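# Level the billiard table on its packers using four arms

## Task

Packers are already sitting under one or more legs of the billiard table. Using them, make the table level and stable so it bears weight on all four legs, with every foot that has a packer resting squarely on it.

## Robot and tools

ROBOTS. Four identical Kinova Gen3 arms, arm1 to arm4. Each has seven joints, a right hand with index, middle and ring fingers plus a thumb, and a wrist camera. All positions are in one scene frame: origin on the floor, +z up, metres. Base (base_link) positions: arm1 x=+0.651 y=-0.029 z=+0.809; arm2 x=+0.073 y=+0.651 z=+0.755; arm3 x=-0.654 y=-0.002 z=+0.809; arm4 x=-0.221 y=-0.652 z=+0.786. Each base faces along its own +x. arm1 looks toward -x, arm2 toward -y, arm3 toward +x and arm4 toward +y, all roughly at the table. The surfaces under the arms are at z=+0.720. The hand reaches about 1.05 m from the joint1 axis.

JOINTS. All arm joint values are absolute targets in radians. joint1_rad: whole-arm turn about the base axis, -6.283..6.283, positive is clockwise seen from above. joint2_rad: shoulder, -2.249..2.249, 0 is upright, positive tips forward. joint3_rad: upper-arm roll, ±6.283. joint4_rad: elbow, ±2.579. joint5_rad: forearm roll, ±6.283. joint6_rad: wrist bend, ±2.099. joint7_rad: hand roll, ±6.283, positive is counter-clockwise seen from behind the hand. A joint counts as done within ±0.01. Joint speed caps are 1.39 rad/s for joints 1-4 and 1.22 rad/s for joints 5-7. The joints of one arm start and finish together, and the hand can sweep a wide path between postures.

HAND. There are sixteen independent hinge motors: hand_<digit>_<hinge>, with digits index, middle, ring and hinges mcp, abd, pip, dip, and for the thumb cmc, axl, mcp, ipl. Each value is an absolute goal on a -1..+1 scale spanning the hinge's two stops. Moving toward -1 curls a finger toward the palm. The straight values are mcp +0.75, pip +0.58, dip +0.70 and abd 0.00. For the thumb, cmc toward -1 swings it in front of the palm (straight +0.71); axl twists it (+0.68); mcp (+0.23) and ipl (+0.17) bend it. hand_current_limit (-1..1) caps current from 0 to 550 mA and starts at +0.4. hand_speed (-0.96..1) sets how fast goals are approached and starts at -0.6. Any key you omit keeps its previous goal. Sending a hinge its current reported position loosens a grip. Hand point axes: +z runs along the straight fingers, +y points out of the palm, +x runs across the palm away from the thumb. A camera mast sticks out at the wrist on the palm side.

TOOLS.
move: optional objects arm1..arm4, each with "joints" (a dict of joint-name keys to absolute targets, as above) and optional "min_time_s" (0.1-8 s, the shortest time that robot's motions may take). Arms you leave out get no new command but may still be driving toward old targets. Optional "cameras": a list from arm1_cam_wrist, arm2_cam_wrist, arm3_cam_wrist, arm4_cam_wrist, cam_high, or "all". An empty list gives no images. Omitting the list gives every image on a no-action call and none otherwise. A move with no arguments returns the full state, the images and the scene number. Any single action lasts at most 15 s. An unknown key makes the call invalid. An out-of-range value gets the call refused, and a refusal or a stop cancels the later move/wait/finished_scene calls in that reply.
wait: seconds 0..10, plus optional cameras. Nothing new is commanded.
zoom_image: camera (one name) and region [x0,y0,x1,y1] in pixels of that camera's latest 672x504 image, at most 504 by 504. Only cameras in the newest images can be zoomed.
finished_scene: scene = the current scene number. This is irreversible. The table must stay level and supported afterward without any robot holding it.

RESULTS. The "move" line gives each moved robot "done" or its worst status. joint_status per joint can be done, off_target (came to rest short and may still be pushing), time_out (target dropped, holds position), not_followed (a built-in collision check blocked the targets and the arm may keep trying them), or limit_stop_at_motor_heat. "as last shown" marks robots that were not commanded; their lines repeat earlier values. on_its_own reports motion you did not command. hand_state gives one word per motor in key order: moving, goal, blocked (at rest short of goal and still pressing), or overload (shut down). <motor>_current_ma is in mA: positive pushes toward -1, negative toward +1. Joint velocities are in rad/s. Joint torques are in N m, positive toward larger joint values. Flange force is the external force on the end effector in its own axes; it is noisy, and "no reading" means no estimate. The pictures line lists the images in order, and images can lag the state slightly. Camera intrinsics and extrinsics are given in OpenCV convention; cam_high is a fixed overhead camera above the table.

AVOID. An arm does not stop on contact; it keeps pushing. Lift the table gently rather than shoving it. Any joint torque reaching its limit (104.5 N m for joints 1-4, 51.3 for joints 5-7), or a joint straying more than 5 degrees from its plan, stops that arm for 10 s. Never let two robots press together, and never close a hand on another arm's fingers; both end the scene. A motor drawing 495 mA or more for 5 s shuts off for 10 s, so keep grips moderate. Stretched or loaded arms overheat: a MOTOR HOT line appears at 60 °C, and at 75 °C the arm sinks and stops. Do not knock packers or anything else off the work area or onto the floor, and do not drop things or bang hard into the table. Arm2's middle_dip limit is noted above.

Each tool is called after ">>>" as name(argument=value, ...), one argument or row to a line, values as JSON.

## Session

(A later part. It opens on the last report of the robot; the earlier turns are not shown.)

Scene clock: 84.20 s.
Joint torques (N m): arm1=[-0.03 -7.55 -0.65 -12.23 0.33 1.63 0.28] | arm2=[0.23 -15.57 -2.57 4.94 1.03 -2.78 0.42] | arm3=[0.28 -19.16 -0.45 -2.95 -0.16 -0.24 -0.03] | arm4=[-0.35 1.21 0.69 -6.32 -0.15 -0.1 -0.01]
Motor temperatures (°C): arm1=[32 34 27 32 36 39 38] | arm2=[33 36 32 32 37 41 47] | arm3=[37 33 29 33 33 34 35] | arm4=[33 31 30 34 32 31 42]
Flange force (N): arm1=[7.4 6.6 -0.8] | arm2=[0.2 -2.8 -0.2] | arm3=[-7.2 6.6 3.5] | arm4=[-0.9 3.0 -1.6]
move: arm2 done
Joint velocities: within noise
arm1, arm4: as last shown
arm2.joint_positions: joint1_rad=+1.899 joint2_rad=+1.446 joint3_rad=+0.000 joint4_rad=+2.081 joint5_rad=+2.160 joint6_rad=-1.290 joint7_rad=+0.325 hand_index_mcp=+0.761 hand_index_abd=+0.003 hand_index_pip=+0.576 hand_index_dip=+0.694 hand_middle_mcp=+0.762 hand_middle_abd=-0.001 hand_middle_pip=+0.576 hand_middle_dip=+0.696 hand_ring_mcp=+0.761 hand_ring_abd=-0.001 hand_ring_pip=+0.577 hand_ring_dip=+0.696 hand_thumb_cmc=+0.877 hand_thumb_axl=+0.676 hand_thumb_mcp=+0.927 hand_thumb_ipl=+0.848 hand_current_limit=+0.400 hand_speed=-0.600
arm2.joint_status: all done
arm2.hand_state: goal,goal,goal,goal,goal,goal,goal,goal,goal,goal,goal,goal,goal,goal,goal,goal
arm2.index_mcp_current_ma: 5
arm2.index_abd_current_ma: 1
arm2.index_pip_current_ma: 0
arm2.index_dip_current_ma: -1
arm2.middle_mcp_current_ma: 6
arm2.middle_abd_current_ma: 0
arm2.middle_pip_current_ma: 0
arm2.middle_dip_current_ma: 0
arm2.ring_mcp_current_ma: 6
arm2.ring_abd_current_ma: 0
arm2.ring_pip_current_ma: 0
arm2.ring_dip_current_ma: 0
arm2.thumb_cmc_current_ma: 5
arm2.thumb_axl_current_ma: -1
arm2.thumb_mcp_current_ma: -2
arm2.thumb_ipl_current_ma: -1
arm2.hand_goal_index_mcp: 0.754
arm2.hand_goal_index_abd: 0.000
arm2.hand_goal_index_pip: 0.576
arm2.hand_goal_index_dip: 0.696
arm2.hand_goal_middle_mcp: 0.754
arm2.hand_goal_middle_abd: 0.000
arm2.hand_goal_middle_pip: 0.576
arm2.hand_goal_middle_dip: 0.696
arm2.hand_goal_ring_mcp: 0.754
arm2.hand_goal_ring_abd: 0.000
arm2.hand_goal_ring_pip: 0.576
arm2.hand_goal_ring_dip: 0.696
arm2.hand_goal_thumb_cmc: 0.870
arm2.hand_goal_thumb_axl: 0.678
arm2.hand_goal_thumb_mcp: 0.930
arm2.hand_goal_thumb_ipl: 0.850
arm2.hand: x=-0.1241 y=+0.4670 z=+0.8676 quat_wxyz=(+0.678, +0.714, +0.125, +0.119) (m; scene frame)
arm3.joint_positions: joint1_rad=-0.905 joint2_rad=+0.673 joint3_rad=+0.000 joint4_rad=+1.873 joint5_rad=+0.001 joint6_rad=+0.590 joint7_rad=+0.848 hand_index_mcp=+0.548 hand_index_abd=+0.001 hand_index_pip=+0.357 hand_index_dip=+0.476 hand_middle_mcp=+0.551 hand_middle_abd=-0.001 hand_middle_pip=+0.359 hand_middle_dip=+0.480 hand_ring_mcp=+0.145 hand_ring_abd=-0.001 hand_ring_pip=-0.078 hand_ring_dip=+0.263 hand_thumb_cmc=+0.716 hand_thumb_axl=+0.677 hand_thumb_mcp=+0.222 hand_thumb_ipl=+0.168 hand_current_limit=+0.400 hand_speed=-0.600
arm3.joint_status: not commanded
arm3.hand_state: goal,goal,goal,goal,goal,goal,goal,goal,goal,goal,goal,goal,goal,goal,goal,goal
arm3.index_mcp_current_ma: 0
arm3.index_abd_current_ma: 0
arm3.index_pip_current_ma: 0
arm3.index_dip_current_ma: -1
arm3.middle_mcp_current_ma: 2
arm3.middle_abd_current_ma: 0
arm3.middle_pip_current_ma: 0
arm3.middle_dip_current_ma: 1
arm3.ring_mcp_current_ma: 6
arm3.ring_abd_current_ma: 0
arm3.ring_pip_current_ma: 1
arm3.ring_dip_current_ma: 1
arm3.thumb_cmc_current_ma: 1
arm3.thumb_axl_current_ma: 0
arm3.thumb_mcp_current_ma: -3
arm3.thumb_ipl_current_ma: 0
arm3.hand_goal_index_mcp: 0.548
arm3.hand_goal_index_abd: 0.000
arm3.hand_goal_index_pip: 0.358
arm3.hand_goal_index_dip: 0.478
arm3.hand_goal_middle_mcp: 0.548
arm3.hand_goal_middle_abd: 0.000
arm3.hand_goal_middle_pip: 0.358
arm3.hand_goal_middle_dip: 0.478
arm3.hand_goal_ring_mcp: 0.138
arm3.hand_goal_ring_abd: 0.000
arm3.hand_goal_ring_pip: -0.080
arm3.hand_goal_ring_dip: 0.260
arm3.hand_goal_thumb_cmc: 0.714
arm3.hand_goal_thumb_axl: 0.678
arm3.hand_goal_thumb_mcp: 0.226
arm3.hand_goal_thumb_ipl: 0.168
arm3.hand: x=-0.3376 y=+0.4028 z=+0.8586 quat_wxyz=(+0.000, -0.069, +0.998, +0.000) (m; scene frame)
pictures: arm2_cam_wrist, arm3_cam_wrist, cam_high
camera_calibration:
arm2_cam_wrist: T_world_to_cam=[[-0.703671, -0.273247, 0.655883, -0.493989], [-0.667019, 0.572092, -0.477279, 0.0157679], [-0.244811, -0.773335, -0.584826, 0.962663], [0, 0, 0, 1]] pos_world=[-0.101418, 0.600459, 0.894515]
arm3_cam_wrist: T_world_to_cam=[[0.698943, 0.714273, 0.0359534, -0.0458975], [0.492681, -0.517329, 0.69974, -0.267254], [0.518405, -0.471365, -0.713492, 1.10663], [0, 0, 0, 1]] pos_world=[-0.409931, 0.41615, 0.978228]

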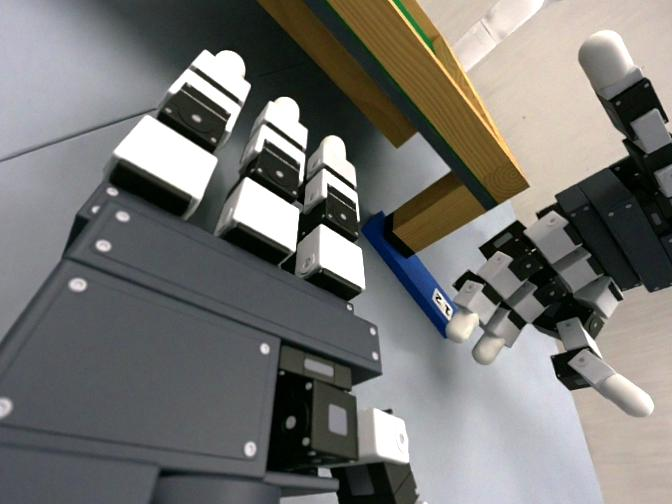

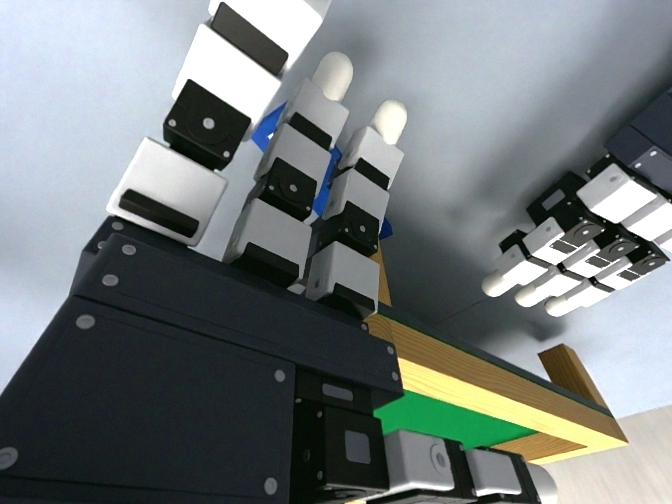

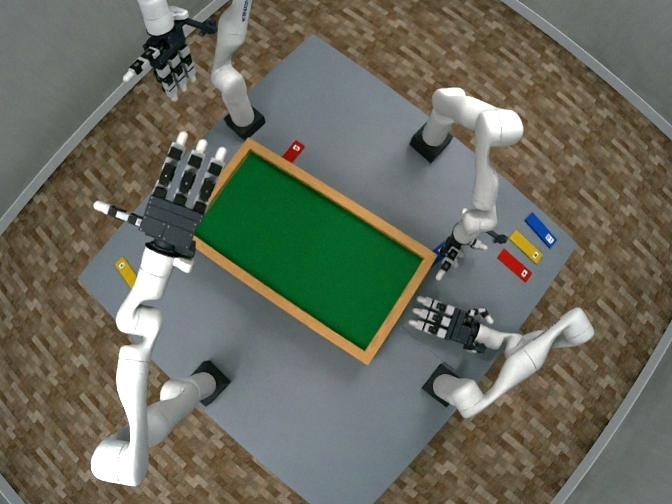

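>>> move(
  arm2={"joints":{"joint1_rad":2.181,"joint2_rad":1.3892,"joint4_rad":1.7774,"joint5_rad":2.4945,"joint6_rad":-1.4949,"joint7_rad":0.0214},"min_time_s":2},
  arm3={"joints":{"joint2_rad":-0.2},"min_time_s":2},
  arm1={"joints":{"joint1_rad":0.5762,"joint4_rad":2.1888,"joint5_rad":2.4181,"joint6_rad":0.716,"joint7_rad":0.1245},"min_time_s":2},
)

>>> move(
  arm2={"joints":{"joint2_rad":-0.2},"min_time_s":2.5},
  arm3={"joints":{"joint1_rad":0.8095,"joint4_rad":1.8349,"joint5_rad":2.5025,"joint6_rad":0.4473,"joint7_rad":0.3368},"min_time_s":2.5},
  arm1={"joints":{"joint2_rad":0.8298},"min_time_s":2.2},
)

>>> move(
  arm3={"joints":{"joint2_rad":0.9151},"min_time_s":2.2},
  cameras=["cam_high","arm3_cam_wrist","arm1_cam_wrist"],
)

Scene clock: 89.77 s.
Joint torques (N m): arm1=[0.03 -7.12 -0.59 -11.5 0.49 1.81 0.29] | arm2=[0.19 -17.85 -2.01 2.72 0.26 -2.89 0.45] | arm3=[0.31 -8.96 -0.71 -8.81 -0.19 -2.28 -0.12] | arm4=[-0.46 1.22 0.69 -6.33 -0.19 -0.08 -0.01]
Motor temperatures (°C): arm1=[32 34 27 32 36 39 38] | arm2=[33 36 32 32 37 41 47] | arm3=[37 33 29 33 33 34 35] | arm4=[33 31 30 34 32 31 42]
Flange force (N): arm1=[7.7 5.5 0.3] | arm2=[-0.8 -3.2 -0.9] | arm3=[-8.9 3.6 3.5] | arm4=[-0.9 3.0 -1.5]
move: arm1 done; arm2 done; arm3 done
Joint velocities: within noise
arm1.joint_positions: joint1_rad=+0.576 joint2_rad=-0.200 joint3_rad=+0.000 joint4_rad=+2.189 joint5_rad=+2.418 joint6_rad=+0.716 joint7_rad=+0.125 hand_index_mcp=+0.744 hand_index_abd=-0.001 hand_index_pip=+0.575 hand_index_dip=+0.696 hand_middle_mcp=+0.743 hand_middle_abd=-0.001 hand_middle_pip=+0.575 hand_middle_dip=+0.696 hand_ring_mcp=+0.747 hand_ring_abd=-0.002 hand_ring_pip=+0.576 hand_ring_dip=+0.696 hand_thumb_cmc=+0.704 hand_thumb_axl=+0.677 hand_thumb_mcp=+0.225 hand_thumb_ipl=+0.168 hand_current_limit=+0.400 hand_speed=-0.600
arm1.joint_status: all done
arm1.hand_state: goal,goal,goal,goal,goal,goal,goal,goal,goal,goal,goal,goal,goal,goal,goal,goal
arm1.index_mcp_current_ma: -44
arm1.index_abd_current_ma: -5
arm1.index_pip_current_ma: -3
arm1.index_dip_current_ma: 0
arm1.middle_mcp_current_ma: -53
arm1.middle_abd_current_ma: -4
arm1.middle_pip_current_ma: -3
arm1.middle_dip_current_ma: 0
arm1.ring_mcp_current_ma: -33
arm1.ring_abd_current_ma: -6
arm1.ring_pip_current_ma: 1
arm1.ring_dip_current_ma: 0
arm1.thumb_cmc_current_ma: -42
arm1.thumb_axl_current_ma: -3
arm1.thumb_mcp_current_ma: -5
arm1.thumb_ipl_current_ma: -2
arm1.hand_goal_index_mcp: 0.754
arm1.hand_goal_index_abd: 0.000
arm1.hand_goal_index_pip: 0.576
arm1.hand_goal_index_dip: 0.696
arm1.hand_goal_middle_mcp: 0.754
arm1.hand_goal_middle_abd: 0.000
arm1.hand_goal_middle_pip: 0.576
arm1.hand_goal_middle_dip: 0.696
arm1.hand_goal_ring_mcp: 0.754
arm1.hand_goal_ring_abd: 0.000
arm1.hand_goal_ring_pip: 0.576
arm1.hand_goal_ring_dip: 0.696
arm1.hand_goal_thumb_cmc: 0.714
arm1.hand_goal_thumb_axl: 0.678
arm1.hand_goal_thumb_mcp: 0.226
arm1.hand_goal_thumb_ipl: 0.168
arm1.hand: x=+0.2846 y=+0.3498 z=+1.3523 quat_wxyz=(+0.650, -0.661, +0.005, +0.376) (m; scene frame)
arm2.joint_positions: joint1_rad=+2.181 joint2_rad=+1.389 joint3_rad=+0.000 joint4_rad=+1.777 joint5_rad=+2.495 joint6_rad=-1.495 joint7_rad=+0.021 hand_index_mcp=+0.761 hand_index_abd=+0.003 hand_index_pip=+0.576 hand_index_dip=+0.694 hand_middle_mcp=+0.762 hand_middle_abd=-0.001 hand_middle_pip=+0.576 hand_middle_dip=+0.696 hand_ring_mcp=+0.761 hand_ring_abd=-0.001 hand_ring_pip=+0.577 hand_ring_dip=+0.696 hand_thumb_cmc=+0.877 hand_thumb_axl=+0.676 hand_thumb_mcp=+0.927 hand_thumb_ipl=+0.848 hand_current_limit=+0.400 hand_speed=-0.600
arm2.joint_status: all done
arm2.hand_state: goal,goal,goal,goal,goal,goal,goal,goal,goal,goal,goal,goal,goal,goal,goal,goal
arm2.index_mcp_current_ma: 5
arm2.index_abd_current_ma: 1
arm2.index_pip_current_ma: 0
arm2.index_dip_current_ma: -1
arm2.middle_mcp_current_ma: 6
arm2.middle_abd_current_ma: 0
arm2.middle_pip_current_ma: 0
arm2.middle_dip_current_ma: 0
arm2.ring_mcp_current_ma: 6
arm2.ring_abd_current_ma: 0
arm2.ring_pip_current_ma: 0
arm2.ring_dip_current_ma: 0
arm2.thumb_cmc_current_ma: 5
arm2.thumb_axl_current_ma: -1
arm2.thumb_mcp_current_ma: -2
arm2.thumb_ipl_current_ma: -1
arm2.hand_goal_index_mcp: 0.754
arm2.hand_goal_index_abd: 0.000
arm2.hand_goal_index_pip: 0.576
arm2.hand_goal_index_dip: 0.696
arm2.hand_goal_middle_mcp: 0.754
arm2.hand_goal_middle_abd: 0.000
arm2.hand_goal_middle_pip: 0.576
arm2.hand_goal_middle_dip: 0.696
arm2.hand_goal_ring_mcp: 0.754
arm2.hand_goal_ring_abd: 0.000
arm2.hand_goal_ring_pip: 0.576
arm2.hand_goal_ring_dip: 0.696
arm2.hand_goal_thumb_cmc: 0.870
arm2.hand_goal_thumb_axl: 0.678
arm2.hand_goal_thumb_mcp: 0.930
arm2.hand_goal_thumb_ipl: 0.850
arm2.hand: x=-0.1719 y=+0.5984 z=+0.8676 quat_wxyz=(+0.678, +0.714, +0.125, +0.119) (m; scene frame)
arm3.joint_positions: joint1_rad=-0.905 joint2_rad=-0.200 joint3_rad=+0.000 joint4_rad=+1.873 joint5_rad=+0.001 joint6_rad=+0.590 joint7_rad=+0.848 hand_index_mcp=+0.551 hand_index_abd=+0.001 hand_index_pip=+0.357 hand_index_dip=+0.476 hand_middle_mcp=+0.551 hand_middle_abd=-0.001 hand_middle_pip=+0.359 hand_middle_dip=+0.480 hand_ring_mcp=+0.145 hand_ring_abd=-0.001 hand_ring_pip=-0.078 hand_ring_dip=+0.263 hand_thumb_cmc=+0.716 hand_thumb_axl=+0.677 hand_thumb_mcp=+0.222 hand_thumb_ipl=+0.168 hand_current_limit=+0.400 hand_speed=-0.600
arm3.joint_status: all done
arm3.hand_state: goal,goal,goal,goal,goal,goal,goal,goal,goal,goal,goal,goal,goal,goal,goal,goal
arm3.index_mcp_current_ma: 2
arm3.index_abd_current_ma: 0
arm3.index_pip_current_ma: 0
arm3.index_dip_current_ma: -1
arm3.middle_mcp_current_ma: 2
arm3.middle_abd_current_ma: 0
arm3.middle_pip_current_ma: 0
arm3.middle_dip_current_ma: 1
arm3.ring_mcp_current_ma: 6
arm3.ring_abd_current_ma: 0
arm3.ring_pip_current_ma: 1
arm3.ring_dip_current_ma: 1
arm3.thumb_cmc_current_ma: 1
arm3.thumb_axl_current_ma: 0
arm3.thumb_mcp_current_ma: -3
arm3.thumb_ipl_current_ma: 0
arm3.hand_goal_index_mcp: 0.548
arm3.hand_goal_index_abd: 0.000
arm3.hand_goal_index_pip: 0.358
arm3.hand_goal_index_dip: 0.478
arm3.hand_goal_middle_mcp: 0.548
arm3.hand_goal_middle_abd: 0.000
arm3.hand_goal_middle_pip: 0.358
arm3.hand_goal_middle_dip: 0.478
arm3.hand_goal_ring_mcp: 0.138
arm3.hand_goal_ring_abd: 0.000
arm3.hand_goal_ring_pip: -0.080
arm3.hand_goal_ring_dip: 0.260
arm3.hand_goal_thumb_cmc: 0.714
arm3.hand_goal_thumb_axl: 0.678
arm3.hand_goal_thumb_mcp: 0.226
arm3.hand_goal_thumb_ipl: 0.168
arm3.hand: x=-0.3396 y=+0.4006 z=+1.3354 quat_wxyz=(+0.297, -0.063, +0.904, +0.301) (m; scene frame)
arm4.joint_positions: joint1_rad=+1.600 joint2_rad=-0.412 joint3_rad=+0.000 joint4_rad=+1.346 joint5_rad=-0.124 joint6_rad=+2.019 joint7_rad=+1.794 hand_index_mcp=+0.753 hand_index_abd=+0.000 hand_index_pip=+0.577 hand_index_dip=+0.696 hand_middle_mcp=+0.753 hand_middle_abd=+0.000 hand_middle_pip=+0.577 hand_middle_dip=+0.696 hand_ring_mcp=+0.753 hand_ring_abd=+0.000 hand_ring_pip=+0.577 hand_ring_dip=+0.696 hand_thumb_cmc=+0.714 hand_thumb_axl=+0.677 hand_thumb_mcp=+0.224 hand_thumb_ipl=+0.168 hand_current_limit=+0.400 hand_speed=-0.600
arm4.joint_status: not commanded
arm4.hand_state: goal,goal,goal,goal,goal,goal,goal,goal,goal,goal,goal,goal,goal,goal,goal,goal
arm4.index_mcp_current_ma: 0
arm4.index_abd_current_ma: 0
arm4.index_pip_current_ma: 0
arm4.index_dip_current_ma: 0
arm4.middle_mcp_current_ma: 0
arm4.middle_abd_current_ma: 0
arm4.middle_pip_current_ma: 0
arm4.middle_dip_current_ma: 0
arm4.ring_mcp_current_ma: 0
arm4.ring_abd_current_ma: 0
arm4.ring_pip_current_ma: 0
arm4.ring_dip_current_ma: 0
arm4.thumb_cmc_current_ma: 0
arm4.thumb_axl_current_ma: 0
arm4.thumb_mcp_current_ma: 0
arm4.thumb_ipl_current_ma: 0
arm4.hand_goal_index_mcp: 0.754
arm4.hand_goal_index_abd: 0.000
arm4.hand_goal_index_pip: 0.576
arm4.hand_goal_index_dip: 0.696
arm4.hand_goal_middle_mcp: 0.754
arm4.hand_goal_middle_abd: 0.000
arm4.hand_goal_middle_pip: 0.576
arm4.hand_goal_middle_dip: 0.696
arm4.hand_goal_ring_mcp: 0.754
arm4.hand_goal_ring_abd: 0.000
arm4.hand_goal_ring_pip: 0.576
arm4.hand_goal_ring_dip: 0.696
arm4.hand_goal_thumb_cmc: 0.714
arm4.hand_goal_thumb_axl: 0.678
arm4.hand_goal_thumb_mcp: 0.226
arm4.hand_goal_thumb_ipl: 0.168
arm4.hand: x=-0.0772 y=-0.5655 z=+1.3581 quat_wxyz=(+0.100, -0.107, +0.989, +0.038) (m; scene frame)
pictures: none

Scene clock: 93.07 s.
Joint torques (N m): arm1=[0.04 -17.68 0.99 -3.66 -0.44 1.5 0.33] | arm2=[0.29 -5.96 -0.52 -8.41 -1.46 -0.05 0.4] | arm3=[0.31 -9.29 -0.82 -9.23 0.57 1.97 -0.13] | arm4=[-0.43 1.21 0.77 -6.29 -0.2 -0.07 -0.02]
Motor temperatures (°C): arm1=[32 34 27 32 36 39 38] | arm2=[33 36 32 32 37 41 47] | arm3=[37 33 29 33 33 34 35] | arm4=[33 31 30 34 32 31 42]
Flange force (N): arm1=[4.5 6.0 -0.2] | arm2=[-0.2 -3.1 -0.6] | arm3=[0.7 -0.7 10.0] | arm4=[-1.1 3.2 -1.6]
move: arm1 done; arm2 done; arm3 done
Joint velocities: within noise
arm1.joint_positions: joint1_rad=+0.576 joint2_rad=+0.830 joint3_rad=+0.000 joint4_rad=+2.189 joint5_rad=+2.418 joint6_rad=+0.716 joint7_rad=+0.125 hand_index_mcp=+0.744 hand_index_abd=-0.001 hand_index_pip=+0.575 hand_index_dip=+0.696 hand_middle_mcp=+0.743 hand_middle_abd=-0.001 hand_middle_pip=+0.575 hand_middle_dip=+0.696 hand_ring_mcp=+0.747 hand_ring_abd=-0.002 hand_ring_pip=+0.576 hand_ring_dip=+0.696 hand_thumb_cmc=+0.704 hand_thumb_axl=+0.677 hand_thumb_mcp=+0.225 hand_thumb_ipl=+0.168 hand_current_limit=+0.400 hand_speed=-0.600
arm1.joint_status: all done
arm1.hand_state: goal,goal,goal,goal,goal,goal,goal,goal,goal,goal,goal,goal,goal,goal,goal,goal
arm1.index_mcp_current_ma: -44
arm1.index_abd_current_ma: -5
arm1.index_pip_current_ma: -3
arm1.index_dip_current_ma: 0
arm1.middle_mcp_current_ma: -53
arm1.middle_abd_current_ma: -4
arm1.middle_pip_current_ma: -3
arm1.middle_dip_current_ma: 0
arm1.ring_mcp_current_ma: -33
arm1.ring_abd_current_ma: -6
arm1.ring_pip_current_ma: 1
arm1.ring_dip_current_ma: 0
arm1.thumb_cmc_current_ma: -42
arm1.thumb_axl_current_ma: -3
arm1.thumb_mcp_current_ma: -5
arm1.thumb_ipl_current_ma: -2
arm1.hand_goal_index_mcp: 0.754
arm1.hand_goal_index_abd: 0.000
arm1.hand_goal_index_pip: 0.576
arm1.hand_goal_index_dip: 0.696
arm1.hand_goal_middle_mcp: 0.754
arm1.hand_goal_middle_abd: 0.000
arm1.hand_goal_middle_pip: 0.576
arm1.hand_goal_middle_dip: 0.696
arm1.hand_goal_ring_mcp: 0.754
arm1.hand_goal_ring_abd: 0.000
arm1.hand_goal_ring_pip: 0.576
arm1.hand_goal_ring_dip: 0.696
arm1.hand_goal_thumb_cmc: 0.714
arm1.hand_goal_thumb_axl: 0.678
arm1.hand_goal_thumb_mcp: 0.226
arm1.hand_goal_thumb_ipl: 0.168
arm1.hand: x=+0.3044 y=+0.3325 z=+0.7882 quat_wxyz=(+0.383, -0.908, -0.158, +0.059) (m; scene frame)
arm2.joint_positions: joint1_rad=+2.181 joint2_rad=-0.200 joint3_rad=+0.000 joint4_rad=+1.777 joint5_rad=+2.495 joint6_rad=-1.495 joint7_rad=+0.021 hand_index_mcp=+0.755 hand_index_abd=+0.000 hand_index_pip=+0.576 hand_index_dip=+0.694 hand_middle_mcp=+0.755 hand_middle_abd=-0.001 hand_middle_pip=+0.576 hand_middle_dip=+0.696 hand_ring_mcp=+0.755 hand_ring_abd=-0.001 hand_ring_pip=+0.577 hand_ring_dip=+0.696 hand_thumb_cmc=+0.873 hand_thumb_axl=+0.676 hand_thumb_mcp=+0.930 hand_thumb_ipl=+0.849 hand_current_limit=+0.400 hand_speed=-0.600
arm2.joint_status: all done
arm2.hand_state: goal,goal,goal,goal,goal,goal,goal,goal,goal,goal,goal,goal,goal,goal,goal,goal
arm2.index_mcp_current_ma: 0
arm2.index_abd_current_ma: 0
arm2.index_pip_current_ma: 0
arm2.index_dip_current_ma: -1
arm2.middle_mcp_current_ma: 0
arm2.middle_abd_current_ma: 0
arm2.middle_pip_current_ma: 0
arm2.middle_dip_current_ma: 0
arm2.ring_mcp_current_ma: 0
arm2.ring_abd_current_ma: 0
arm2.ring_pip_current_ma: 0
arm2.ring_dip_current_ma: 0
arm2.thumb_cmc_current_ma: 2
arm2.thumb_axl_current_ma: -1
arm2.thumb_mcp_current_ma: 0
arm2.thumb_ipl_current_ma: 0
arm2.hand_goal_index_mcp: 0.754
arm2.hand_goal_index_abd: 0.000
arm2.hand_goal_index_pip: 0.576
arm2.hand_goal_index_dip: 0.696
arm2.hand_goal_middle_mcp: 0.754
arm2.hand_goal_middle_abd: 0.000
arm2.hand_goal_middle_pip: 0.576
arm2.hand_goal_middle_dip: 0.696
arm2.hand_goal_ring_mcp: 0.754
arm2.hand_goal_ring_abd: 0.000
arm2.hand_goal_ring_pip: 0.576
arm2.hand_goal_ring_dip: 0.696
arm2.hand_goal_thumb_cmc: 0.870
arm2.hand_goal_thumb_axl: 0.678
arm2.hand_goal_thumb_mcp: 0.930
arm2.hand_goal_thumb_ipl: 0.850
arm2.hand: x=-0.1674 y=+0.5944 z=+1.2163 quat_wxyz=(+0.122, +0.835, +0.448, -0.293) (m; scene frame)
arm3.joint_positions: joint1_rad=+0.809 joint2_rad=-0.200 joint3_rad=+0.000 joint4_rad=+1.835 joint5_rad=+2.502 joint6_rad=+0.447 joint7_rad=+0.337 hand_index_mcp=+0.542 hand_index_abd=-0.001 hand_index_pip=+0.357 hand_index_dip=+0.476 hand_middle_mcp=+0.542 hand_middle_abd=-0.001 hand_middle_pip=+0.358 hand_middle_dip=+0.480 hand_ring_mcp=+0.133 hand_ring_abd=-0.001 hand_ring_pip=-0.078 hand_ring_dip=+0.263 hand_thumb_cmc=+0.708 hand_thumb_axl=+0.677 hand_thumb_mcp=+0.225 hand_thumb_ipl=+0.168 hand_current_limit=+0.400 hand_speed=-0.600
arm3.joint_status: all done
arm3.hand_state: goal,goal,goal,goal,goal,goal,goal,goal,goal,goal,goal,goal,goal,goal,goal,goal
arm3.index_mcp_current_ma: -5
arm3.index_abd_current_ma: 0
arm3.index_pip_current_ma: 0
arm3.index_dip_current_ma: -1
arm3.middle_mcp_current_ma: -5
arm3.middle_abd_current_ma: 0
arm3.middle_pip_current_ma: 0
arm3.middle_dip_current_ma: 1
arm3.ring_mcp_current_ma: -3
arm3.ring_abd_current_ma: 0
arm3.ring_pip_current_ma: 1
arm3.ring_dip_current_ma: 1
arm3.thumb_cmc_current_ma: -4
arm3.thumb_axl_current_ma: 0
arm3.thumb_mcp_current_ma: 0
arm3.thumb_ipl_current_ma: 0
arm3.hand_goal_index_mcp: 0.548
arm3.hand_goal_index_abd: 0.000
arm3.hand_goal_index_pip: 0.358
arm3.hand_goal_index_dip: 0.478
arm3.hand_goal_middle_mcp: 0.548
arm3.hand_goal_middle_abd: 0.000
arm3.hand_goal_middle_pip: 0.358
arm3.hand_goal_middle_dip: 0.478
arm3.hand_goal_ring_mcp: 0.138
arm3.hand_goal_ring_abd: 0.000
arm3.hand_goal_ring_pip: -0.080
arm3.hand_goal_ring_dip: 0.260
arm3.hand_goal_thumb_cmc: 0.714
arm3.hand_goal_thumb_axl: 0.678
arm3.hand_goal_thumb_mcp: 0.226
arm3.hand_goal_thumb_ipl: 0.168
arm3.hand: x=-0.3415 y=-0.4472 z=+1.5044 quat_wxyz=(+0.303, -0.035, +0.594, -0.744) (m; scene frame)
arm4: as last shown
pictures: none

Scene clock: 97.70 s.
Joint torques (N m): arm1=[0.07 -17.73 0.95 -3.7 -0.44 1.53 0.27] | arm2=[0.35 -5.93 -0.46 -8.32 -1.42 -0.13 0.36] | arm3=[0.29 -12.63 -0.63 -9.08 0.53 2.13 -0.07] | arm4=[-0.43 1.18 0.77 -6.34 -0.2 -0.1 -0.01]
Motor temperatures (°C): arm1=[32 34 27 32 36 39 38] | arm2=[33 36 32 32 37 41 47] | arm3=[37 33 29 33 33 34 35] | arm4=[33 31 30 34 32 31 42]
Flange force (N): arm1=[4.3 5.9 -0.2] | arm2=[-0.4 -3.2 -0.5] | arm3=[-1.0 -1.0 9.9] | arm4=[-1.0 3.2 -1.6]
move: arm3 time_out
Joint velocities: within noise
arm1, arm2: as last shown
arm2.hand: x=-0.1675 y=+0.5944 z=+1.2163 quat_wxyz=(+0.122, +0.835, +0.448, -0.293) (m; scene frame)
arm3.joint_positions: joint1_rad=+0.810 joint2_rad=-0.021 joint3_rad=+0.000 joint4_rad=+1.835 joint5_rad=+2.502 joint6_rad=+0.447 joint7_rad=+0.337 hand_index_mcp=+0.539 hand_index_abd=-0.001 hand_index_pip=+0.357 hand_index_dip=+0.476 hand_middle_mcp=+0.538 hand_middle_abd=-0.001 hand_middle_pip=+0.358 hand_middle_dip=+0.480 hand_ring_mcp=+0.133 hand_ring_abd=-0.001 hand_ring_pip=-0.078 hand_ring_dip=+0.263 hand_thumb_cmc=+0.704 hand_thumb_axl=+0.677 hand_thumb_mcp=+0.225 hand_thumb_ipl=+0.168 hand_current_limit=+0.400 hand_speed=-0.600
arm3.joint_status: joint2_rad time_out (moved +0.179 of +1.115)
arm3.hand_state: goal,goal,goal,goal,goal,goal,goal,goal,goal,goal,goal,goal,goal,goal,goal,goal
arm3.index_mcp_current_ma: -8
arm3.index_abd_current_ma: 0
arm3.index_pip_current_ma: 0
arm3.index_dip_current_ma: -1
arm3.middle_mcp_current_ma: -9
arm3.middle_abd_current_ma: 0
arm3.middle_pip_current_ma: 0
arm3.middle_dip_current_ma: 1
arm3.ring_mcp_current_ma: -3
arm3.ring_abd_current_ma: 0
arm3.ring_pip_current_ma: 1
arm3.ring_dip_current_ma: 1
arm3.thumb_cmc_current_ma: -9
arm3.thumb_axl_current_ma: 0
arm3.thumb_mcp_current_ma: 0
arm3.thumb_ipl_current_ma: 0
arm3.hand_goal_index_mcp: 0.548
arm3.hand_goal_index_abd: 0.000
arm3.hand_goal_index_pip: 0.358
arm3.hand_goal_index_dip: 0.478
arm3.hand_goal_middle_mcp: 0.548
arm3.hand_goal_middle_abd: 0.000
arm3.hand_goal_middle_pip: 0.358
arm3.hand_goal_middle_dip: 0.478
arm3.hand_goal_ring_mcp: 0.138
arm3.hand_goal_ring_abd: 0.000
arm3.hand_goal_ring_pip: -0.080
arm3.hand_goal_ring_dip: 0.260
arm3.hand_goal_thumb_cmc: 0.714
arm3.hand_goal_thumb_axl: 0.678
arm3.hand_goal_thumb_mcp: 0.226
arm3.hand_goal_thumb_ipl: 0.168
arm3.hand: x=-0.2997 y=-0.4960 z=+1.4018 quat_wxyz=(+0.269, -0.057, +0.660, -0.699) (m; scene frame)
arm4.joint_positions: joint1_rad=+1.600 joint2_rad=-0.412 joint3_rad=+0.000 joint4_rad=+1.346 joint5_rad=-0.124 joint6_rad=+2.019 joint7_rad=+1.794 hand_index_mcp=+0.753 hand_index_abd=+0.000 hand_index_pip=+0.577 hand_index_dip=+0.696 hand_middle_mcp=+0.753 hand_middle_abd=+0.000 hand_middle_pip=+0.577 hand_middle_dip=+0.696 hand_ring_mcp=+0.753 hand_ring_abd=+0.000 hand_ring_pip=+0.577 hand_ring_dip=+0.696 hand_thumb_cmc=+0.714 hand_thumb_axl=+0.677 hand_thumb_mcp=+0.224 hand_thumb_ipl=+0.168 hand_current_limit=+0.400 hand_speed=-0.600
arm4.joint_status: not commanded
arm4.hand_state: goal,goal,goal,goal,goal,goal,goal,goal,goal,goal,goal,goal,goal,goal,goal,goal
arm4.index_mcp_current_ma: 0
arm4.index_abd_current_ma: 0
arm4.index_pip_current_ma: 0
arm4.index_dip_current_ma: 0
arm4.middle_mcp_current_ma: 0
arm4.middle_abd_current_ma: 0
arm4.middle_pip_current_ma: 0
arm4.middle_dip_current_ma: 0
arm4.ring_mcp_current_ma: 0
arm4.ring_abd_current_ma: 0
arm4.ring_pip_current_ma: 0
arm4.ring_dip_current_ma: 0
arm4.thumb_cmc_current_ma: 0
arm4.thumb_axl_current_ma: 0
arm4.thumb_mcp_current_ma: 0
arm4.thumb_ipl_current_ma: 0
arm4.hand_goal_index_mcp: 0.754
arm4.hand_goal_index_abd: 0.000
arm4.hand_goal_index_pip: 0.576
arm4.hand_goal_index_dip: 0.696
arm4.hand_goal_middle_mcp: 0.754
arm4.hand_goal_middle_abd: 0.000
arm4.hand_goal_middle_pip: 0.576
arm4.hand_goal_middle_dip: 0.696
arm4.hand_goal_ring_mcp: 0.754
arm4.hand_goal_ring_abd: 0.000
arm4.hand_goal_ring_pip: 0.576
arm4.hand_goal_ring_dip: 0.696
arm4.hand_goal_thumb_cmc: 0.714
arm4.hand_goal_thumb_axl: 0.678
arm4.hand_goal_thumb_mcp: 0.226
arm4.hand_goal_thumb_ipl: 0.168
arm4.hand: x=-0.0772 y=-0.5655 z=+1.3581 quat_wxyz=(+0.100, -0.107, +0.989, +0.038) (m; scene frame)
pictures: arm1_cam_wrist, arm3_cam_wrist, cam_high
joint command not followed: on one or more control steps a check withheld the commanded joint targets of the arm3 arm, and it was not sent them on those steps.
cause: the commanded joint targets, or the way to them, would bring a part of the robot too close to another arm (this arm's hand and a part of the arm4 arm, 22 mm apart when this arm was first held).
camera_calibration:
arm1_cam_wrist: T_world_to_cam=[[-0.607339, -0.662934, -0.437787, 0.784213], [-0.318312, -0.301832, 0.898652, -0.565481], [-0.727885, 0.685139, -0.0277056, 0.14107], [0, 0, 0, 1]] pos_world=[0.398967, 0.252548, 0.855398]
arm3_cam_wrist: T_world_to_cam=[[0.839114, 0.399845, -0.368799, 1.00345], [-0.126298, 0.802678, 0.582887, -0.497905], [0.529091, -0.44253, 0.724037, -0.946787], [0, 0, 0, 1]] pos_world=[-0.403954, -0.420547, 1.3458]

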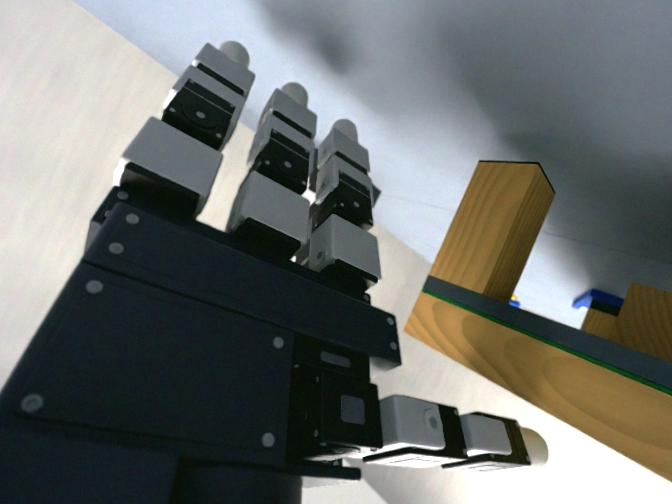

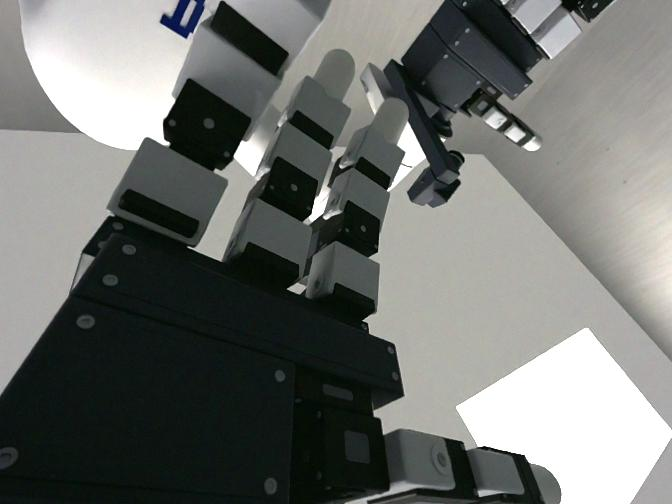

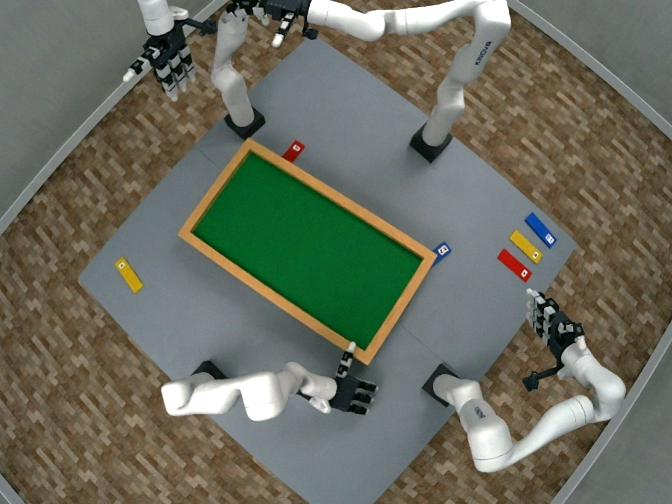

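>>> move(
  arm3={"joints": {"joint2_rad": -0.2}, "min_time_s": 2},
  cameras=["cam_high"],
)

>>> move(
  arm4={"joints": {"joint1_rad": 0.75}, "min_time_s": 2},
  cameras=["cam_high"],
)

Scene clock: 101.97 s.
Joint torques (N m): arm1=[0.11 -17.7 0.92 -3.73 -0.44 1.51 0.32] | arm2=[0.25 -6.07 -0.57 -8.37 -1.42 -0.21 0.37] | arm3=[0.32 -9.25 -0.82 -9.25 0.55 1.97 -0.07] | arm4=[-0.47 1.21 0.84 -6.36 -0.21 -0.04 -0.02]
Motor temperatures (°C): arm1=[32 34 27 32 36 39 38] | arm2=[33 36 32 32 37 41 47] | arm3=[37 33 29 33 33 34 35] | arm4=[33 31 30 34 32 31 42]
Flange force (N): arm1=[4.4 6.0 -0.4] | arm2=[-0.1 -3.5 -0.3] | arm3=[1.2 -0.4 9.9] | arm4=[-1.0 3.5 -1.2]
move: arm3 done
Joint velocities: within noise
arm1, arm2, arm4: as last shown
arm3.joint_positions: joint1_rad=+0.810 joint2_rad=-0.200 joint3_rad=+0.000 joint4_rad=+1.835 joint5_rad=+2.502 joint6_rad=+0.447 joint7_rad=+0.337 hand_index_mcp=+0.539 hand_index_abd=-0.001 hand_index_pip=+0.357 hand_index_dip=+0.476 hand_middle_mcp=+0.538 hand_middle_abd=-0.001 hand_middle_pip=+0.358 hand_middle_dip=+0.480 hand_ring_mcp=+0.133 hand_ring_abd=-0.001 hand_ring_pip=-0.078 hand_ring_dip=+0.263 hand_thumb_cmc=+0.704 hand_thumb_axl=+0.677 hand_thumb_mcp=+0.225 hand_thumb_ipl=+0.168 hand_current_limit=+0.400 hand_speed=-0.600
arm3.joint_status: all done
arm3.hand_state: goal,goal,goal,goal,goal,goal,goal,goal,goal,goal,goal,goal,goal,goal,goal,goal
arm3.index_mcp_current_ma: -8
arm3.index_abd_current_ma: 0
arm3.index_pip_current_ma: 0
arm3.index_dip_current_ma: -1
arm3.middle_mcp_current_ma: -9
arm3.middle_abd_current_ma: 0
arm3.middle_pip_current_ma: 0
arm3.middle_dip_current_ma: 1
arm3.ring_mcp_current_ma: -3
arm3.ring_abd_current_ma: 0
arm3.ring_pip_current_ma: 1
arm3.ring_dip_current_ma: 1
arm3.thumb_cmc_current_ma: -9
arm3.thumb_axl_current_ma: 0
arm3.thumb_mcp_current_ma: 0
arm3.thumb_ipl_current_ma: 0
arm3.hand_goal_index_mcp: 0.548
arm3.hand_goal_index_abd: 0.000
arm3.hand_goal_index_pip: 0.358
arm3.hand_goal_index_dip: 0.478
arm3.hand_goal_middle_mcp: 0.548
arm3.hand_goal_middle_abd: 0.000
arm3.hand_goal_middle_pip: 0.358
arm3.hand_goal_middle_dip: 0.478
arm3.hand_goal_ring_mcp: 0.138
arm3.hand_goal_ring_abd: 0.000
arm3.hand_goal_ring_pip: -0.080
arm3.hand_goal_ring_dip: 0.260
arm3.hand_goal_thumb_cmc: 0.714
arm3.hand_goal_thumb_axl: 0.678
arm3.hand_goal_thumb_mcp: 0.226
arm3.hand_goal_thumb_ipl: 0.168
arm3.hand: x=-0.3415 y=-0.4473 z=+1.5043 quat_wxyz=(+0.303, -0.035, +0.594, -0.744) (m; scene frame)
pictures: cam_high

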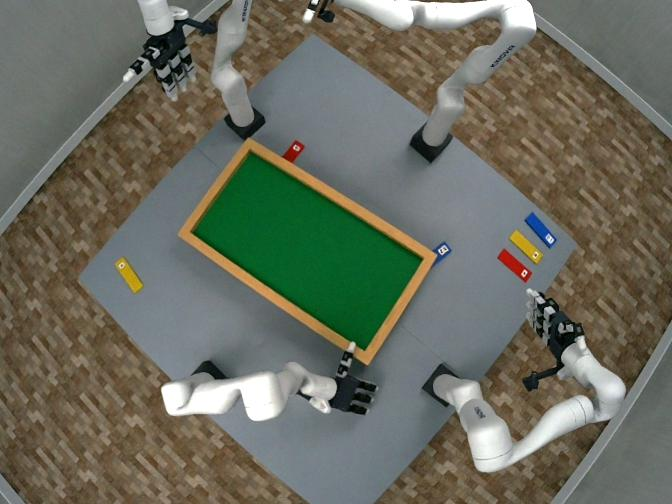

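Scene clock: 104.33 s.
Joint torques (N m): arm1=[0.09 -17.74 0.99 -3.71 -0.47 1.52 0.37] | arm2=[0.23 -6.04 -0.58 -8.39 -1.43 -0.05 0.47] | arm3=[0.36 -9.27 -0.85 -9.25 0.57 2 -0.07] | arm4=[-0.51 1.22 0.72 -6.43 -0.18 -0.11 -0.03]
Motor temperatures (°C): arm1=[32 34 27 32 36 39 38] | arm2=[33 36 32 32 37 41 47] | arm3=[37 33 29 33 33 34 35] | arm4=[33 31 30 34 32 31 42]
Flange force (N): arm1=[4.6 6.2 -0.1] | arm2=[-0.3 -3.3 -0.8] | arm3=[1.3 -0.5 10.0] | arm4=[-0.7 3.2 -1.2]
move: arm4 done
Joint velocities: within noise
arm1, arm2, arm3: as last shown
arm3.hand: x=-0.3415 y=-0.4473 z=+1.5044 quat_wxyz=(+0.303, -0.035, +0.594, -0.744) (m; scene frame)
arm4.joint_positions: joint1_rad=+0.750 joint2_rad=-0.412 joint3_rad=+0.000 joint4_rad=+1.346 joint5_rad=-0.124 joint6_rad=+2.019 joint7_rad=+1.794 hand_index_mcp=+0.753 hand_index_abd=+0.000 hand_index_pip=+0.577 hand_index_dip=+0.696 hand_middle_mcp=+0.753 hand_middle_abd=+0.000 hand_middle_pip=+0.577 hand_middle_dip=+0.696 hand_ring_mcp=+0.753 hand_ring_abd=+0.000 hand_ring_pip=+0.577 hand_ring_dip=+0.696 hand_thumb_cmc=+0.714 hand_thumb_axl=+0.677 hand_thumb_mcp=+0.224 hand_thumb_ipl=+0.168 hand_current_limit=+0.400 hand_speed=-0.600
arm4.joint_status: all done
arm4.hand_state: goal,goal,goal,goal,goal,goal,goal,goal,goal,goal,goal,goal,goal,goal,goal,goal
arm4.index_mcp_current_ma: 0
arm4.index_abd_current_ma: 0
arm4.index_pip_current_ma: 0
arm4.index_dip_current_ma: 0
arm4.middle_mcp_current_ma: 0
arm4.middle_abd_current_ma: 0
arm4.middle_pip_current_ma: 0
arm4.middle_dip_current_ma: 0
arm4.ring_mcp_current_ma: 0
arm4.ring_abd_current_ma: 0
arm4.ring_pip_current_ma: 0
arm4.ring_dip_current_ma: 0
arm4.thumb_cmc_current_ma: 0
arm4.thumb_axl_current_ma: 0
arm4.thumb_mcp_current_ma: 0
arm4.thumb_ipl_current_ma: 0
arm4.hand_goal_index_mcp: 0.754
arm4.hand_goal_index_abd: 0.000
arm4.hand_goal_index_pip: 0.576
arm4.hand_goal_index_dip: 0.696
arm4.hand_goal_middle_mcp: 0.754
arm4.hand_goal_middle_abd: 0.000
arm4.hand_goal_middle_pip: 0.576
arm4.hand_goal_middle_dip: 0.696
arm4.hand_goal_ring_mcp: 0.754
arm4.hand_goal_ring_abd: 0.000
arm4.hand_goal_ring_pip: 0.576
arm4.hand_goal_ring_dip: 0.696
arm4.hand_goal_thumb_cmc: 0.714
arm4.hand_goal_thumb_axl: 0.678
arm4.hand_goal_thumb_mcp: 0.226
arm4.hand_goal_thumb_ipl: 0.168
arm4.hand: x=-0.1905 y=-0.4873 z=+1.3582 quat_wxyz=(+0.075, -0.505, +0.857, +0.077) (m; scene frame)
pictures: cam_high

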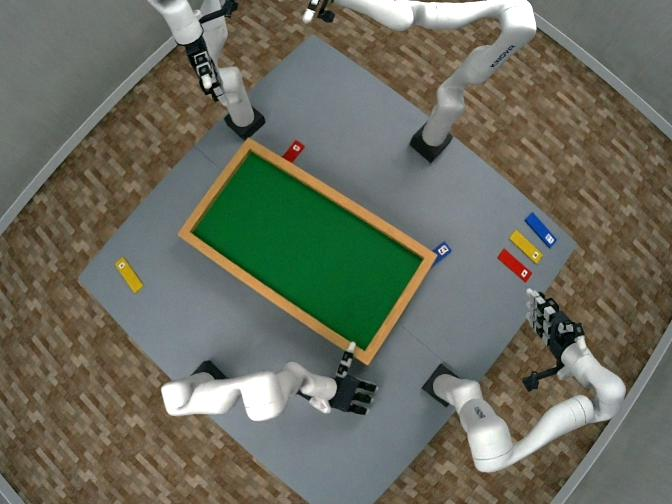

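>>> move(
  arm3={"joints": {"joint1_rad": 0.5745, "joint4_rad": 2.1396, "joint5_rad": 2.4347, "joint6_rad": 0.6738, "joint7_rad": 0.1492}, "min_time_s": 2},
)

>>> move(
  arm3={"joints": {"joint2_rad": 0.8513}, "min_time_s": 2.5},
  cameras=["cam_high", "arm3_cam_wrist"],
)

Scene clock: 107.90 s.
Joint torques (N m): arm1=[0.03 -17.74 0.99 -3.76 -0.43 1.54 0.31] | arm2=[0.28 -6.01 -0.55 -8.39 -1.45 -0.1 0.43] | arm3=[0.34 -8.65 -0.89 -8.61 0.89 2.04 -0.12] | arm4=[-0.39 1.24 0.71 -6.34 -0.25 -0.07 -0.01]
Motor temperatures (°C): arm1=[32 34 27 32 36 39 38] | arm2=[33 36 32 32 37 41 47] | arm3=[37 33 29 34 33 34 35] | arm4=[33 31 30 34 32 31 42]
Flange force (N): arm1=[4.5 6.1 -0.2] | arm2=[-0.3 -3.2 -0.5] | arm3=[-1.0 0.9 9.5] | arm4=[-0.9 3.1 -1.4]
move: arm3 done
Joint velocities: within noise
arm1, arm2, arm4: as last shown
arm3.joint_positions: joint1_rad=+0.575 joint2_rad=-0.200 joint3_rad=+0.000 joint4_rad=+2.140 joint5_rad=+2.435 joint6_rad=+0.674 joint7_rad=+0.149 hand_index_mcp=+0.539 hand_index_abd=-0.001 hand_index_pip=+0.357 hand_index_dip=+0.476 hand_middle_mcp=+0.538 hand_middle_abd=-0.001 hand_middle_pip=+0.358 hand_middle_dip=+0.480 hand_ring_mcp=+0.133 hand_ring_abd=-0.001 hand_ring_pip=-0.078 hand_ring_dip=+0.263 hand_thumb_cmc=+0.704 hand_thumb_axl=+0.677 hand_thumb_mcp=+0.225 hand_thumb_ipl=+0.168 hand_current_limit=+0.400 hand_speed=-0.600
arm3.joint_status: all done
arm3.hand_state: goal,goal,goal,goal,goal,goal,goal,goal,goal,goal,goal,goal,goal,goal,goal,goal
arm3.index_mcp_current_ma: -8
arm3.index_abd_current_ma: 0
arm3.index_pip_current_ma: 0
arm3.index_dip_current_ma: -1
arm3.middle_mcp_current_ma: -9
arm3.middle_abd_current_ma: 0
arm3.middle_pip_current_ma: 0
arm3.middle_dip_current_ma: 1
arm3.ring_mcp_current_ma: -3
arm3.ring_abd_current_ma: 0
arm3.ring_pip_current_ma: 1
arm3.ring_dip_current_ma: 1
arm3.thumb_cmc_current_ma: -9
arm3.thumb_axl_current_ma: 0
arm3.thumb_mcp_current_ma: 0
arm3.thumb_ipl_current_ma: 0
arm3.hand_goal_index_mcp: 0.548
arm3.hand_goal_index_abd: 0.000
arm3.hand_goal_index_pip: 0.358
arm3.hand_goal_index_dip: 0.478
arm3.hand_goal_middle_mcp: 0.548
arm3.hand_goal_middle_abd: 0.000
arm3.hand_goal_middle_pip: 0.358
arm3.hand_goal_middle_dip: 0.478
arm3.hand_goal_ring_mcp: 0.138
arm3.hand_goal_ring_abd: 0.000
arm3.hand_goal_ring_pip: -0.080
arm3.hand_goal_ring_dip: 0.260
arm3.hand_goal_thumb_cmc: 0.714
arm3.hand_goal_thumb_axl: 0.678
arm3.hand_goal_thumb_mcp: 0.226
arm3.hand_goal_thumb_ipl: 0.168
arm3.hand: x=-0.2875 y=-0.3760 z=+1.3797 quat_wxyz=(+0.378, -0.008, +0.647, -0.662) (m; scene frame)
pictures: none

Scene clock: 110.77 s.
Joint torques (N m): arm1=[0.04 -17.73 0.98 -3.7 -0.45 1.53 0.31] | arm2=[0.24 -5.98 -0.58 -8.35 -1.44 -0.16 0.44] | arm3=[0.41 -19.62 0.52 -1.04 0.04 1.72 -0.02] | arm4=[-0.35 1.1 0.66 -6.32 -0.15 -0.09 0]
Motor temperatures (°C): arm1=[32 35 27 32 36 39 38] | arm2=[33 36 32 32 37 41 47] | arm3=[37 33 29 33 33 34 35] | arm4=[33 31 30 34 32 31 42]
Flange force (N): arm1=[4.5 6.0 -0.1] | arm2=[-0.3 -3.2 -0.5] | arm3=[-4.2 0.6 8.8] | arm4=[-1.1 2.9 -1.7]
move: arm3 done
Joint velocities: within noise
arm1, arm2, arm4: as last shown
arm3.joint_positions: joint1_rad=+0.574 joint2_rad=+0.851 joint3_rad=+0.000 joint4_rad=+2.140 joint5_rad=+2.435 joint6_rad=+0.674 joint7_rad=+0.149 hand_index_mcp=+0.539 hand_index_abd=-0.001 hand_index_pip=+0.357 hand_index_dip=+0.476 hand_middle_mcp=+0.538 hand_middle_abd=-0.001 hand_middle_pip=+0.358 hand_middle_dip=+0.480 hand_ring_mcp=+0.136 hand_ring_abd=-0.001 hand_ring_pip=-0.078 hand_ring_dip=+0.263 hand_thumb_cmc=+0.704 hand_thumb_axl=+0.677 hand_thumb_mcp=+0.225 hand_thumb_ipl=+0.168 hand_current_limit=+0.400 hand_speed=-0.600
arm3.joint_status: all done
arm3.hand_state: goal,goal,goal,goal,goal,goal,goal,goal,goal,goal,goal,goal,goal,goal,goal,goal
arm3.index_mcp_current_ma: -8
arm3.index_abd_current_ma: 0
arm3.index_pip_current_ma: 0
arm3.index_dip_current_ma: -1
arm3.middle_mcp_current_ma: -9
arm3.middle_abd_current_ma: 0
arm3.middle_pip_current_ma: 0
arm3.middle_dip_current_ma: 1
arm3.ring_mcp_current_ma: -1
arm3.ring_abd_current_ma: 0
arm3.ring_pip_current_ma: 1
arm3.ring_dip_current_ma: 1
arm3.thumb_cmc_current_ma: -9
arm3.thumb_axl_current_ma: 0
arm3.thumb_mcp_current_ma: 0
arm3.thumb_ipl_current_ma: 0
arm3.hand_goal_index_mcp: 0.548
arm3.hand_goal_index_abd: 0.000
arm3.hand_goal_index_pip: 0.358
arm3.hand_goal_index_dip: 0.478
arm3.hand_goal_middle_mcp: 0.548
arm3.hand_goal_middle_abd: 0.000
arm3.hand_goal_middle_pip: 0.358
arm3.hand_goal_middle_dip: 0.478
arm3.hand_goal_ring_mcp: 0.138
arm3.hand_goal_ring_abd: 0.000
arm3.hand_goal_ring_pip: -0.080
arm3.hand_goal_ring_dip: 0.260
arm3.hand_goal_thumb_cmc: 0.714
arm3.hand_goal_thumb_axl: 0.678
arm3.hand_goal_thumb_mcp: 0.226
arm3.hand_goal_thumb_ipl: 0.168
arm3.hand: x=-0.2990 y=-0.3717 z=+0.7885 quat_wxyz=(+0.063, -0.166, +0.907, -0.383) (m; scene frame)
pictures: arm3_cam_wrist, cam_high
camera_calibration:
arm3_cam_wrist: T_world_to_cam=[[0.578931, 0.697928, -0.421587, 0.801612], [0.36918, 0.236645, 0.898724, -0.551356], [0.727011, -0.675941, -0.12066, 0.190397], [0, 0, 0, 1]] pos_world=[-0.398949, -0.300295, 0.856439]

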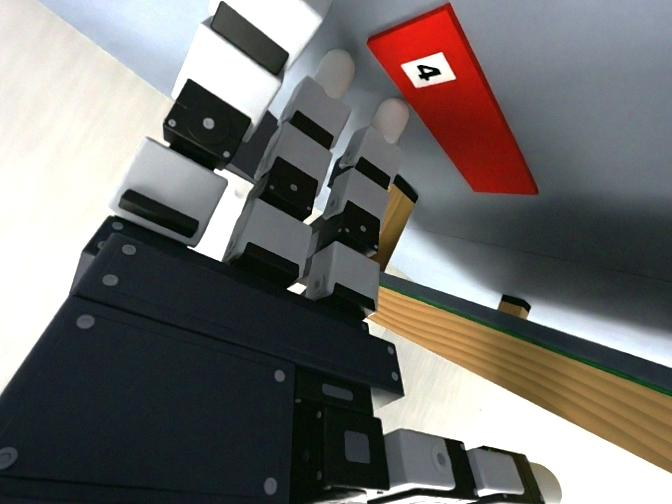

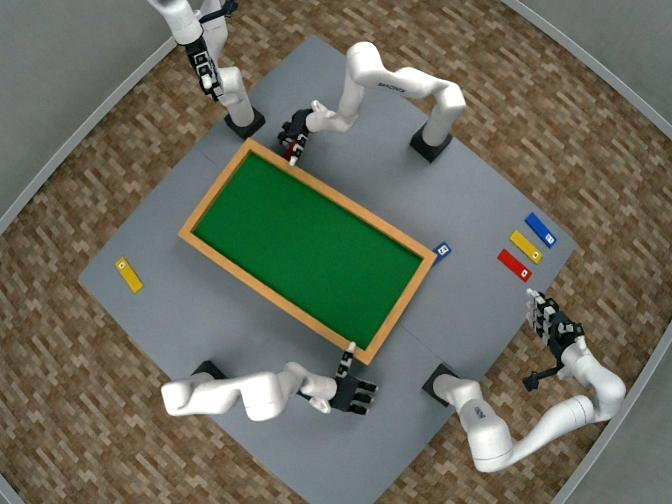

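>>> zoom_image(
  camera="arm3_cam_wrist",
  region=[340, 120, 560, 340],
)

Scaled by 2.291 from the camera's 672x504 image, which has a finer 960x720 frame.

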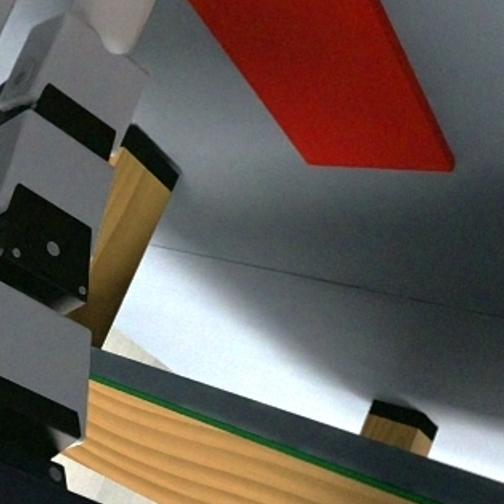

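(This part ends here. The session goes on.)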